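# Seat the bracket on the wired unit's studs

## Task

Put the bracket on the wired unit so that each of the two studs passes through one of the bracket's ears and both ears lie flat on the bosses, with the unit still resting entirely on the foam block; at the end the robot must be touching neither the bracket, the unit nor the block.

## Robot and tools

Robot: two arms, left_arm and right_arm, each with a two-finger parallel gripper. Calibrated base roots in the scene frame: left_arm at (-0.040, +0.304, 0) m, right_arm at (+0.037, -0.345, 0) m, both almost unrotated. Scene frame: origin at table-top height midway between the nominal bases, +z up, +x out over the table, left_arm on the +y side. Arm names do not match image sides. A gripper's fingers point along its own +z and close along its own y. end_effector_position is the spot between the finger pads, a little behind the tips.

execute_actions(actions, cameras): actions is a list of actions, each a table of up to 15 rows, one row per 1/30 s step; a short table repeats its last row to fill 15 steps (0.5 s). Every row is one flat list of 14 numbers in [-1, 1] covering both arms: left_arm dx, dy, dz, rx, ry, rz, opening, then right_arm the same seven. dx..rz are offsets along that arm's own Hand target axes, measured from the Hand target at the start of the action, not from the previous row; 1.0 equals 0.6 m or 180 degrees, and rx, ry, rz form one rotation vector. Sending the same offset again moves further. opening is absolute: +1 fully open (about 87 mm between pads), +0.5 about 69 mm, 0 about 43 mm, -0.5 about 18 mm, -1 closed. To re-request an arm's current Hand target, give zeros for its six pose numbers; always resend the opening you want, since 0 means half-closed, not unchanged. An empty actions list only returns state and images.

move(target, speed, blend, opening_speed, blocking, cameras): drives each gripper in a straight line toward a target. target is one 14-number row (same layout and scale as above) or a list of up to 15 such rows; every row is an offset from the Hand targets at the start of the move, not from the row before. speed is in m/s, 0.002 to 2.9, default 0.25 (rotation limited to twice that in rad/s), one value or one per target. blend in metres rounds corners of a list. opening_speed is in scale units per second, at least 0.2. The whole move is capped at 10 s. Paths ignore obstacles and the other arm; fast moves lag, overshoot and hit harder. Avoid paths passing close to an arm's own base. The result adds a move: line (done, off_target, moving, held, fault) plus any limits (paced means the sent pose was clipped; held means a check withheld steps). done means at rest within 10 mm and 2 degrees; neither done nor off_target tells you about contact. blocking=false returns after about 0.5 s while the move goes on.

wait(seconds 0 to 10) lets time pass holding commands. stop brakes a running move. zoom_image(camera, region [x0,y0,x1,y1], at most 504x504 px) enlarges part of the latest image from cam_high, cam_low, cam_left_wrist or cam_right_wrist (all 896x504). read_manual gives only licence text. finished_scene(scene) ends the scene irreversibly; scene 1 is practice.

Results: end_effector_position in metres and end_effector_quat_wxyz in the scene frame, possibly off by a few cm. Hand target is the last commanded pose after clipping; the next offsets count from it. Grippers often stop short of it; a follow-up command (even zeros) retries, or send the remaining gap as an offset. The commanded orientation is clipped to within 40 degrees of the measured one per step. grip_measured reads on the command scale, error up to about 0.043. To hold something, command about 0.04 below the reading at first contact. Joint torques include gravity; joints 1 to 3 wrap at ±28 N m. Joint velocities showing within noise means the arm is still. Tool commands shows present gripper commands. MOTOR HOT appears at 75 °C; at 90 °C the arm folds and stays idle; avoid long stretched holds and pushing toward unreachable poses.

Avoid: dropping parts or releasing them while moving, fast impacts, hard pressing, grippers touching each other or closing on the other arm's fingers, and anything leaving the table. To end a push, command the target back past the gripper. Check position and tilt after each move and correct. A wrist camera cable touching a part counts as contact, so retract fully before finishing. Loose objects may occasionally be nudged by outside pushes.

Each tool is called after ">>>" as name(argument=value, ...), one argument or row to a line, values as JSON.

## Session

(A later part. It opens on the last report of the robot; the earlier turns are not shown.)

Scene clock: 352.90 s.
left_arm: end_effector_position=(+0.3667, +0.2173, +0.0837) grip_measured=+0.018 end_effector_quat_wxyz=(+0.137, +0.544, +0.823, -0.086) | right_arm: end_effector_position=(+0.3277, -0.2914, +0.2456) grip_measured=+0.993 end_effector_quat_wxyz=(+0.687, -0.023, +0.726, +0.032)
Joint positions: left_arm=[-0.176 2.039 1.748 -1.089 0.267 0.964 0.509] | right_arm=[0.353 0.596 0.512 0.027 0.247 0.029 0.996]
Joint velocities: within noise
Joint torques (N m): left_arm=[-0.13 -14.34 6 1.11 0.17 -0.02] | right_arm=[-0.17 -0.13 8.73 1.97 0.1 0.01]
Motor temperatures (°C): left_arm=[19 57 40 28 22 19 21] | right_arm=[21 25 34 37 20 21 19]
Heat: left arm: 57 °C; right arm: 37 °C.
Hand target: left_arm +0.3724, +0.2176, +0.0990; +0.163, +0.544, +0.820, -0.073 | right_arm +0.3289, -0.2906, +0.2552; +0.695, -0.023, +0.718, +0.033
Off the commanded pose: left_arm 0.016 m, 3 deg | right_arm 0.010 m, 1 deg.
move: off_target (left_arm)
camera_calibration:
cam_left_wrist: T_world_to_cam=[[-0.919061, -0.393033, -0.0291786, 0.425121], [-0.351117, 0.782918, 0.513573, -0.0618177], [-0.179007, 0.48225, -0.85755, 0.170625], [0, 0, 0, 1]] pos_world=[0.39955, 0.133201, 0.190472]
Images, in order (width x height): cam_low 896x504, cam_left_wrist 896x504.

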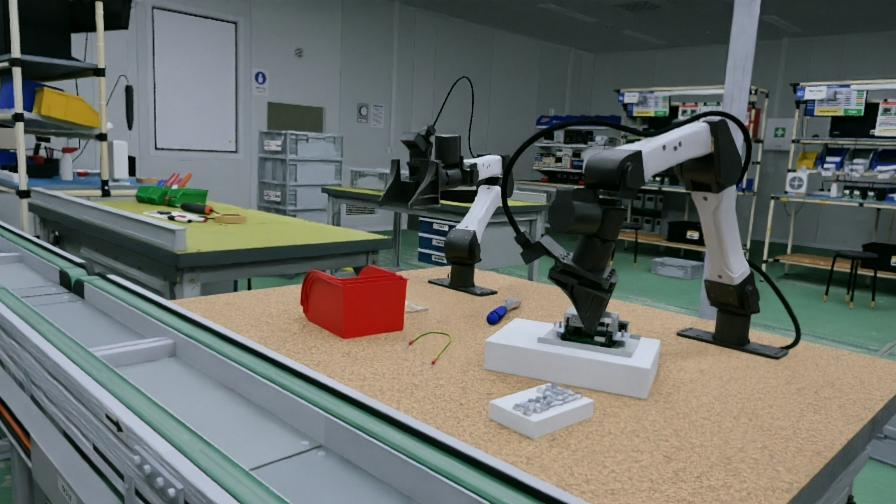

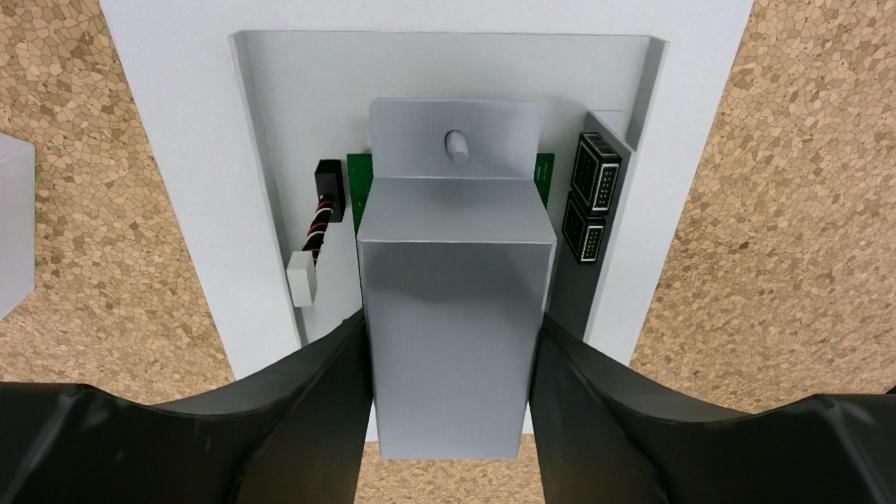

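>>> move(
  target=[0.0026,0,0.007,0,0,0,-0.06,0,0,0,0,0,0,1],
  speed=0.03,
  cameras=["cam_left_wrist","cam_low"],
)

>>> zoom_image(
  camera="cam_left_wrist",
  region=[410, 80, 510, 180],
)

>>> zoom_image(
  camera="cam_low",
  region=[540, 270, 640, 360],
)

Scene clock: 357.23 s.
left_arm: end_effector_position=(+0.3662, +0.2174, +0.0814) grip_measured=+0.018 end_effector_quat_wxyz=(+0.137, +0.544, +0.824, -0.087) | right_arm: end_effector_position=(+0.3277, -0.2914, +0.2456) grip_measured=+0.993 end_effector_quat_wxyz=(+0.687, -0.023, +0.726, +0.032)
Joint positions: left_arm=[-0.176 2.039 1.738 -1.082 0.267 0.964 0.509] | right_arm=[0.353 0.596 0.512 0.027 0.247 0.029 0.996]
Joint velocities: within noise
Joint torques (N m): left_arm=[-0.1 -14.19 5.41 1.2 0.17 -0.01] | right_arm=[-0.27 -0.16 8.83 2.04 0.12 0]
Motor temperatures (°C): left_arm=[19 58 40 28 22 19 21] | right_arm=[21 25 34 37 20 21 19]
Heat: left arm: 58 °C; right arm: 37 °C.
Hand target: left_arm +0.3726, +0.2177, +0.0945; +0.163, +0.544, +0.820, -0.073 | right_arm +0.3289, -0.2906, +0.2552; +0.695, -0.023, +0.718, +0.033
Off the commanded pose: left_arm 0.015 m, 3 deg | right_arm 0.010 m, 1 deg.
move: off_target (left_arm)
camera_calibration:
cam_left_wrist: T_world_to_cam=[[-0.919079, -0.393083, -0.0279108, 0.424544], [-0.350402, 0.782768, 0.514288, -0.0610427], [-0.18031, 0.482451, -0.857163, 0.16885], [0, 0, 0, 1]] pos_world=[0.399246, 0.133201, 0.187975]
Images, in order (width x height): cam_low 896x504, cam_left_wrist 896x504.

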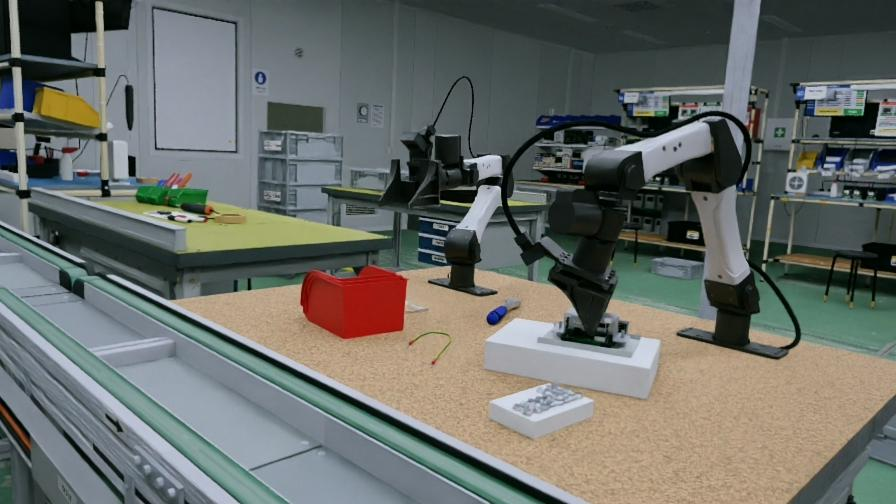

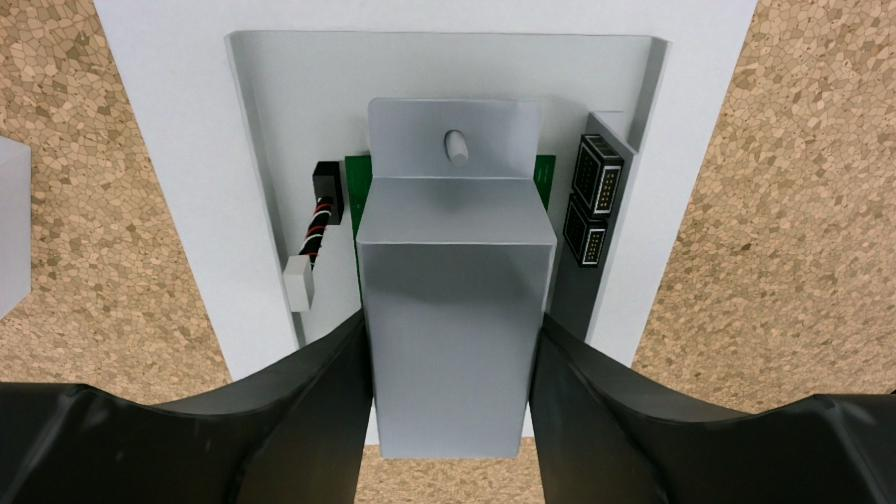

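Scaled by 5.040 from the camera's 896x504 image, which has a finer 1280x720 frame.

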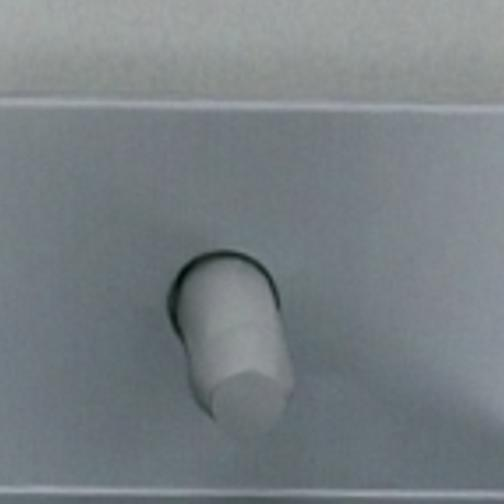

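Scaled by 5.040 from the camera's 896x504 image, which has a finer 1280x720 frame.

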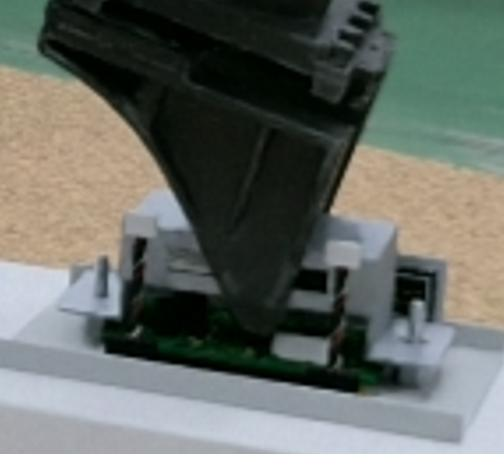

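>>> move(
  target=[0.0016,0,0.0045,0,0,0,-0.06,0,0,0,0,0,0,1],
  speed=0.03,
  cameras=["cam_left_wrist"],
)

>>> zoom_image(
  camera="cam_left_wrist",
  region=[410, 80, 510, 180],
)

Scene clock: 360.73 s.
left_arm: end_effector_position=(+0.3662, +0.2174, +0.0814) grip_measured=+0.018 end_effector_quat_wxyz=(+0.138, +0.544, +0.823, -0.086) | right_arm: end_effector_position=(+0.3277, -0.2914, +0.2456) grip_measured=+0.993 end_effector_quat_wxyz=(+0.687, -0.023, +0.726, +0.032)
Joint positions: left_arm=[-0.176 2.036 1.734 -1.077 0.267 0.964 0.509] | right_arm=[0.353 0.596 0.512 0.027 0.247 0.029 0.996]
Joint velocities: within noise
Joint torques (N m): left_arm=[-0.08 -13.81 4.97 1.28 0.17 -0.01] | right_arm=[-0.35 -0.1 8.88 2.02 0.12 -0.02]
Motor temperatures (°C): left_arm=[19 59 40 28 22 19 21] | right_arm=[21 24 34 37 20 21 19]
Heat: left arm: 59 °C; right arm: 37 °C.
Hand target: left_arm +0.3728, +0.2177, +0.0916; +0.163, +0.544, +0.820, -0.073 | right_arm +0.3289, -0.2906, +0.2552; +0.695, -0.023, +0.718, +0.033
Off the commanded pose: left_arm 0.012 m, 3 deg | right_arm 0.010 m, 1 deg.
move: off_target (left_arm)
camera_calibration:
cam_left_wrist: T_world_to_cam=[[-0.919008, -0.393058, -0.0304952, 0.424775], [-0.351918, 0.78303, 0.512853, -0.0604815], [-0.177702, 0.482048, -0.857934, 0.168074], [0, 0, 0, 1]] pos_world=[0.398954, 0.1333, 0.188168]
Images, in order (width x height): cam_left_wrist 896x504.

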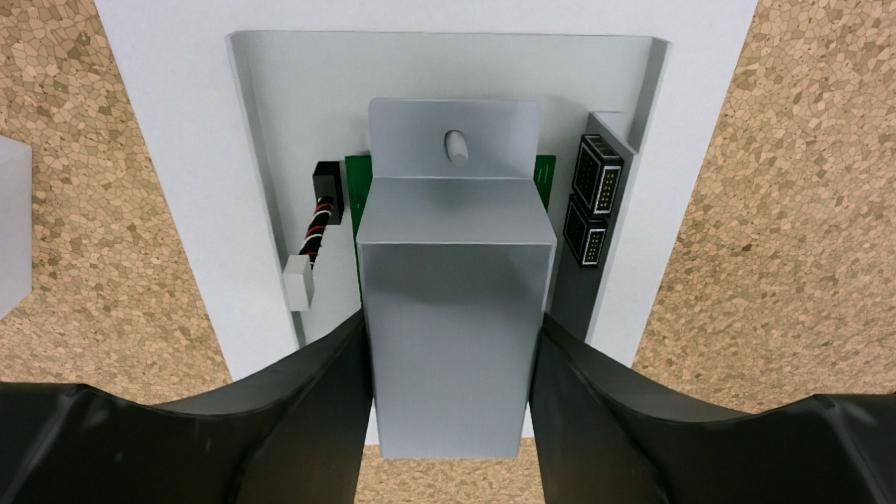

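Scaled by 5.040 from the camera's 896x504 image, which has a finer 1280x720 frame.

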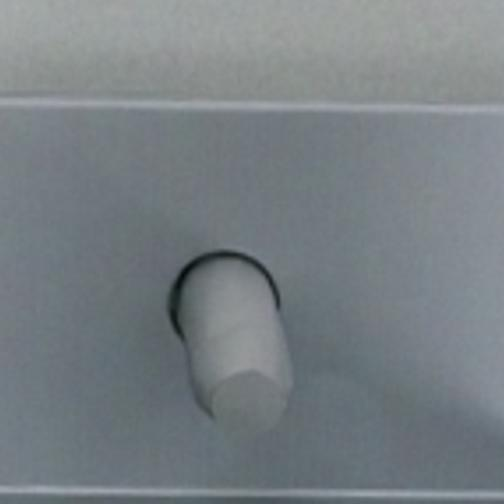

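>>> move(
  target=[0,0,0,0,0,0,0.2,0,0,0,0,0,0,1],
  opening_speed=0.3,
  cameras=["cam_left_wrist","cam_low"],
)

>>> zoom_image(
  camera="cam_low",
  region=[540, 270, 640, 360],
)

Scene clock: 364.97 s.
left_arm: end_effector_position=(+0.3680, +0.2170, +0.0797) grip_measured=+0.200 end_effector_quat_wxyz=(+0.141, +0.544, +0.823, -0.084) | right_arm: end_effector_position=(+0.3277, -0.2914, +0.2456) grip_measured=+0.993 end_effector_quat_wxyz=(+0.687, -0.023, +0.726, +0.032)
Joint positions: left_arm=[-0.176 2.036 1.726 -1.062 0.267 0.964 0.6] | right_arm=[0.353 0.596 0.512 0.027 0.247 0.029 0.996]
Joint velocities: within noise
Joint torques (N m): left_arm=[-0.08 -13.83 5.6 1.13 0.16 -0.01] | right_arm=[-0.47 -0.24 8.87 1.98 0.11 0]
Motor temperatures (°C): left_arm=[19 62 40 28 22 19 21] | right_arm=[21 24 34 37 20 21 19]
Heat: left arm: 62 °C; right arm: 37 °C.
Hand target: left_arm +0.3728, +0.2177, +0.0916; +0.163, +0.544, +0.820, -0.073 | right_arm +0.3289, -0.2906, +0.2552; +0.695, -0.023, +0.718, +0.033
Off the commanded pose: left_arm 0.013 m, 3 deg | right_arm 0.010 m, 1 deg.
move: off_target (left_arm)
camera_calibration:
cam_left_wrist: T_world_to_cam=[[-0.918738, -0.393146, -0.0368388, 0.426591], [-0.355781, 0.783714, 0.509129, -0.0571723], [-0.171291, 0.480863, -0.859901, 0.165168], [0, 0, 0, 1]] pos_world=[0.399876, 0.133096, 0.186851]
Images, in order (width x height): cam_low 896x504, cam_left_wrist 896x504.

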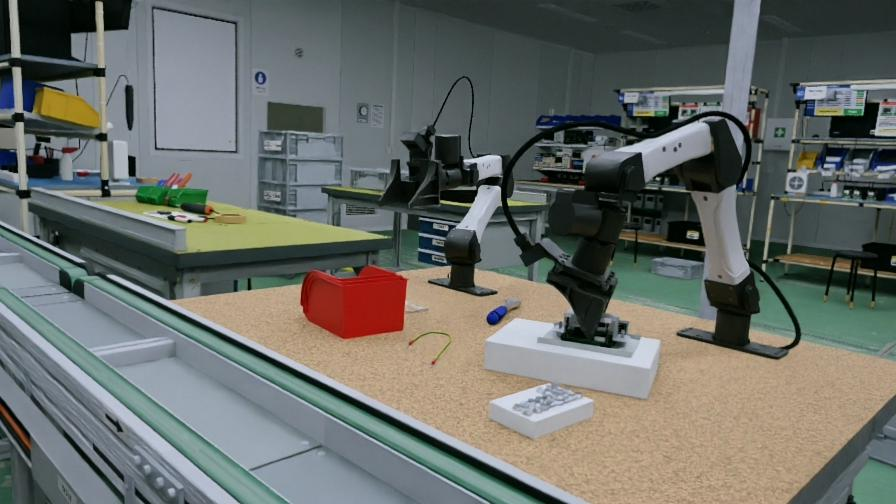

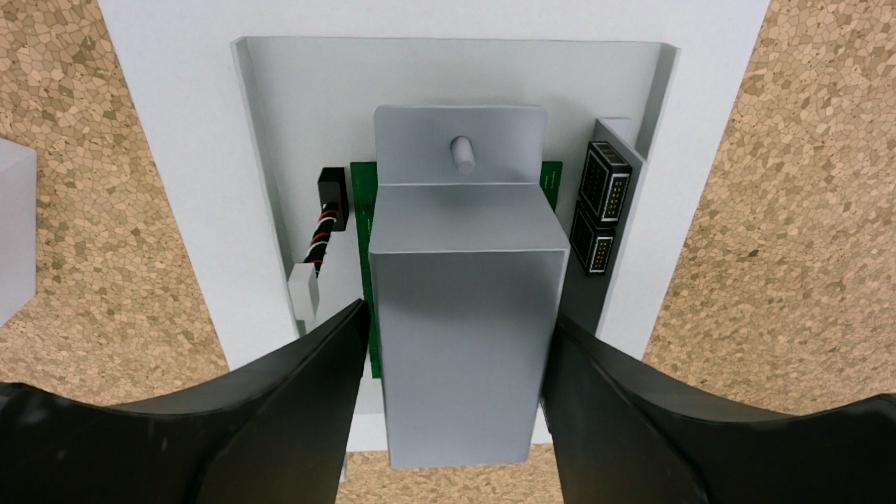

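Scaled by 5.040 from the camera's 896x504 image, which has a finer 1280x720 frame.

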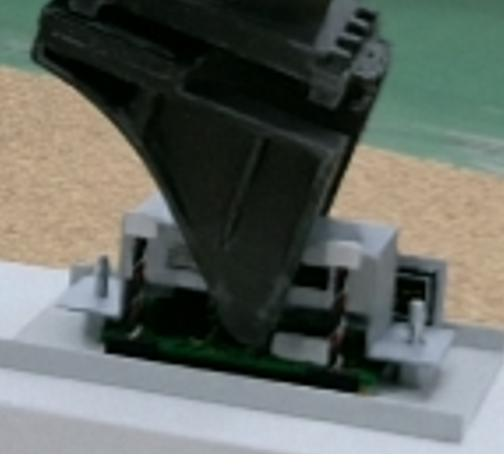

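>>> move(
  target=[0,0,0,0,0,0,0.35,0,0,0,0,0,0,1],
  opening_speed=0.5,
  cameras=["cam_left_wrist"],
)

>>> move(
  target=[-0.052,0.003,-0.1403,0,0,0,0.35,0,0,0,0,0,0,1],
  speed=0.08,
  cameras=["cam_left_wrist","cam_low"],
)

>>> zoom_image(
  camera="cam_low",
  region=[540, 270, 640, 360],
)

Scene clock: 370.70 s.
left_arm: end_effector_position=(+0.3680, +0.2170, +0.0797) grip_measured=+0.350 end_effector_quat_wxyz=(+0.141, +0.544, +0.823, -0.084) | right_arm: end_effector_position=(+0.3277, -0.2914, +0.2456) grip_measured=+0.993 end_effector_quat_wxyz=(+0.687, -0.023, +0.726, +0.032)
Joint positions: left_arm=[-0.176 2.036 1.726 -1.062 0.267 0.964 0.675] | right_arm=[0.353 0.596 0.512 0.027 0.247 0.029 0.996]
Joint velocities: within noise
Joint torques (N m): left_arm=[-0.08 -13.86 5.6 1.13 0.17 -0.01] | right_arm=[-0.17 -0.17 8.69 2.01 0.08 0.01]
Motor temperatures (°C): left_arm=[19 66 40 28 22 19 21] | right_arm=[21 24 34 37 20 21 19]
Heat: left arm: 66 °C; right arm: 37 °C.
Hand target: left_arm +0.3728, +0.2177, +0.0916; +0.163, +0.544, +0.820, -0.073 | right_arm +0.3289, -0.2906, +0.2552; +0.695, -0.023, +0.718, +0.033
Off the commanded pose: left_arm 0.013 m, 3 deg | right_arm 0.010 m, 1 deg.
move: off_target (left_arm)
camera_calibration:
cam_left_wrist: T_world_to_cam=[[-0.918738, -0.393146, -0.0368388, 0.426591], [-0.355781, 0.783714, 0.509129, -0.0571723], [-0.171291, 0.480863, -0.859901, 0.165168], [0, 0, 0, 1]] pos_world=[0.399876, 0.133096, 0.186851]
Images, in order (width x height): cam_left_wrist 896x504.

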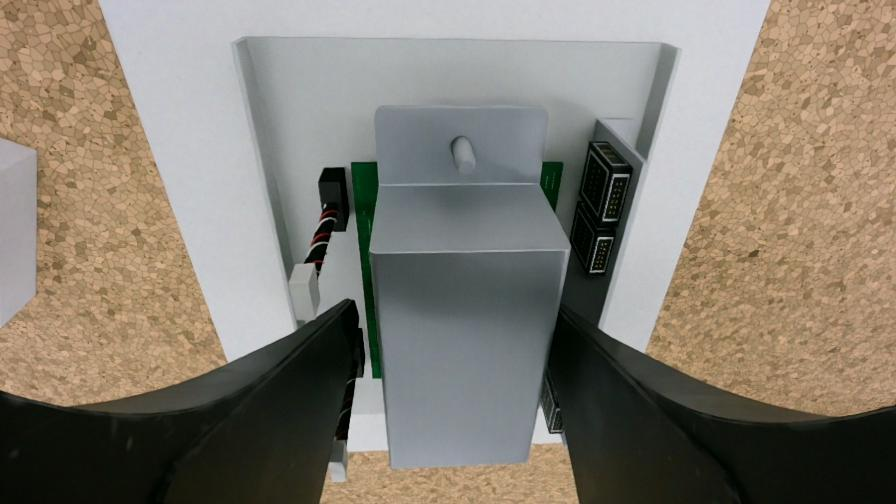

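Scene clock: 372.87 s.
left_arm: end_effector_position=(+0.3714, +0.2164, +0.1700) grip_measured=+0.350 end_effector_quat_wxyz=(+0.160, +0.545, +0.819, -0.076) | right_arm: end_effector_position=(+0.3277, -0.2914, +0.2456) grip_measured=+0.993 end_effector_quat_wxyz=(+0.687, -0.023, +0.726, +0.032)
Joint positions: left_arm=[-0.176 2.05 2.103 -1.384 0.267 0.964 0.675] | right_arm=[0.353 0.596 0.512 0.027 0.247 0.029 0.996]
Joint velocities: within noise
Joint torques (N m): left_arm=[-0.55 -10.8 10.06 0.58 0.15 -0.06] | right_arm=[-0.31 -0.28 8.66 2 0.15 0.01]
Motor temperatures (°C): left_arm=[19 66 40 28 22 19 21] | right_arm=[21 24 34 37 20 21 19]
Heat: left arm: 66 °C; right arm: 37 °C.
Hand target: left_arm +0.3697, +0.2163, +0.1814; +0.163, +0.544, +0.820, -0.073 | right_arm +0.3289, -0.2906, +0.2552; +0.695, -0.023, +0.718, +0.033
Off the commanded pose: left_arm 0.012 m, 1 deg | right_arm 0.010 m, 1 deg.
move: off_target (left_arm)
camera_calibration:
cam_left_wrist: T_world_to_cam=[[-0.916546, -0.393507, -0.0713854, 0.438059], [-0.376099, 0.787396, 0.488423, -0.0911281], [-0.135989, 0.47451, -0.869682, 0.233628], [0, 0, 0, 1]] pos_world=[0.398999, 0.133274, 0.278962]
Images, in order (width x height): cam_low 896x504, cam_left_wrist 896x504.

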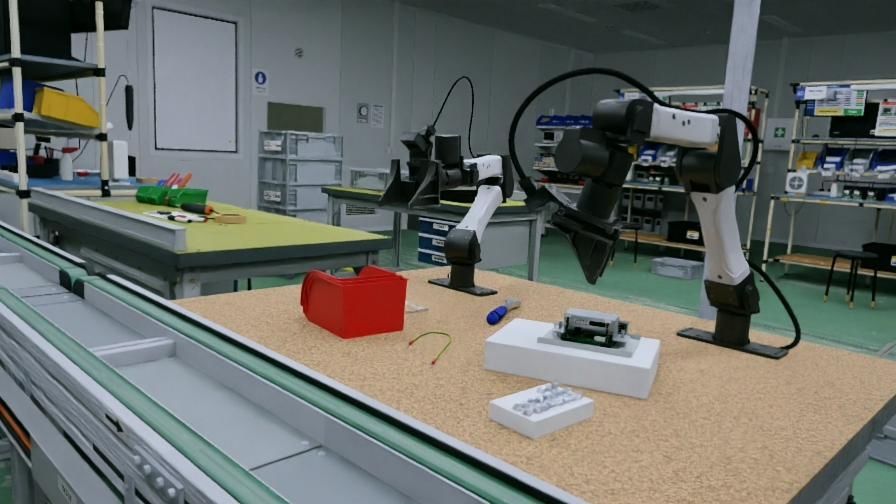

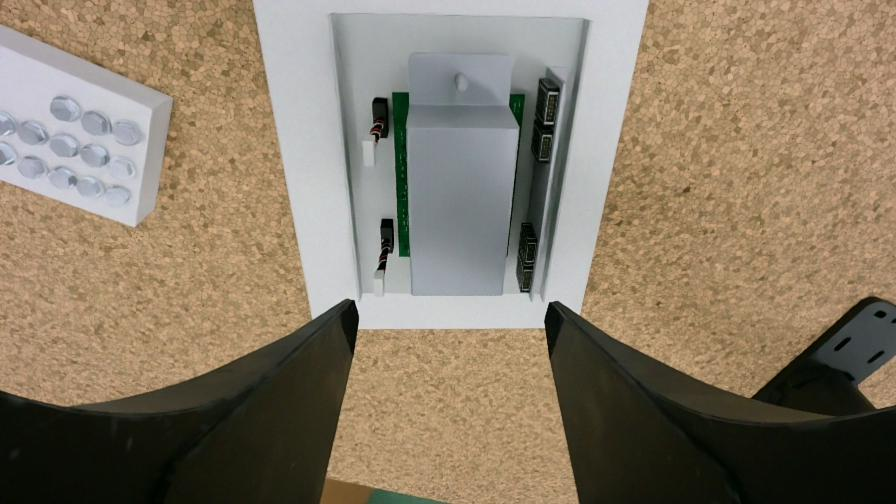

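Scaled by 5.040 from the camera's 896x504 image, which has a finer 1280x720 frame.

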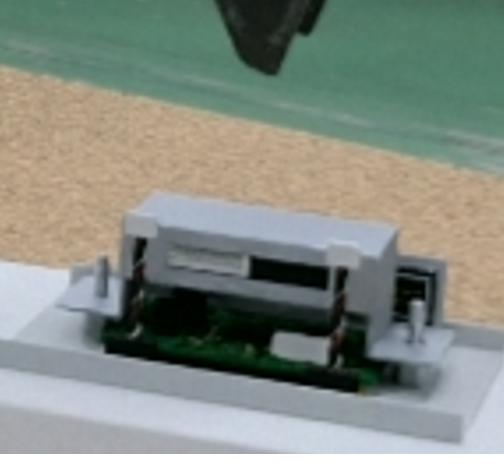

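Done beautifully. Finish practice.

>>> finished_scene(
  scene=1,
)

The scene is finished: the task was done.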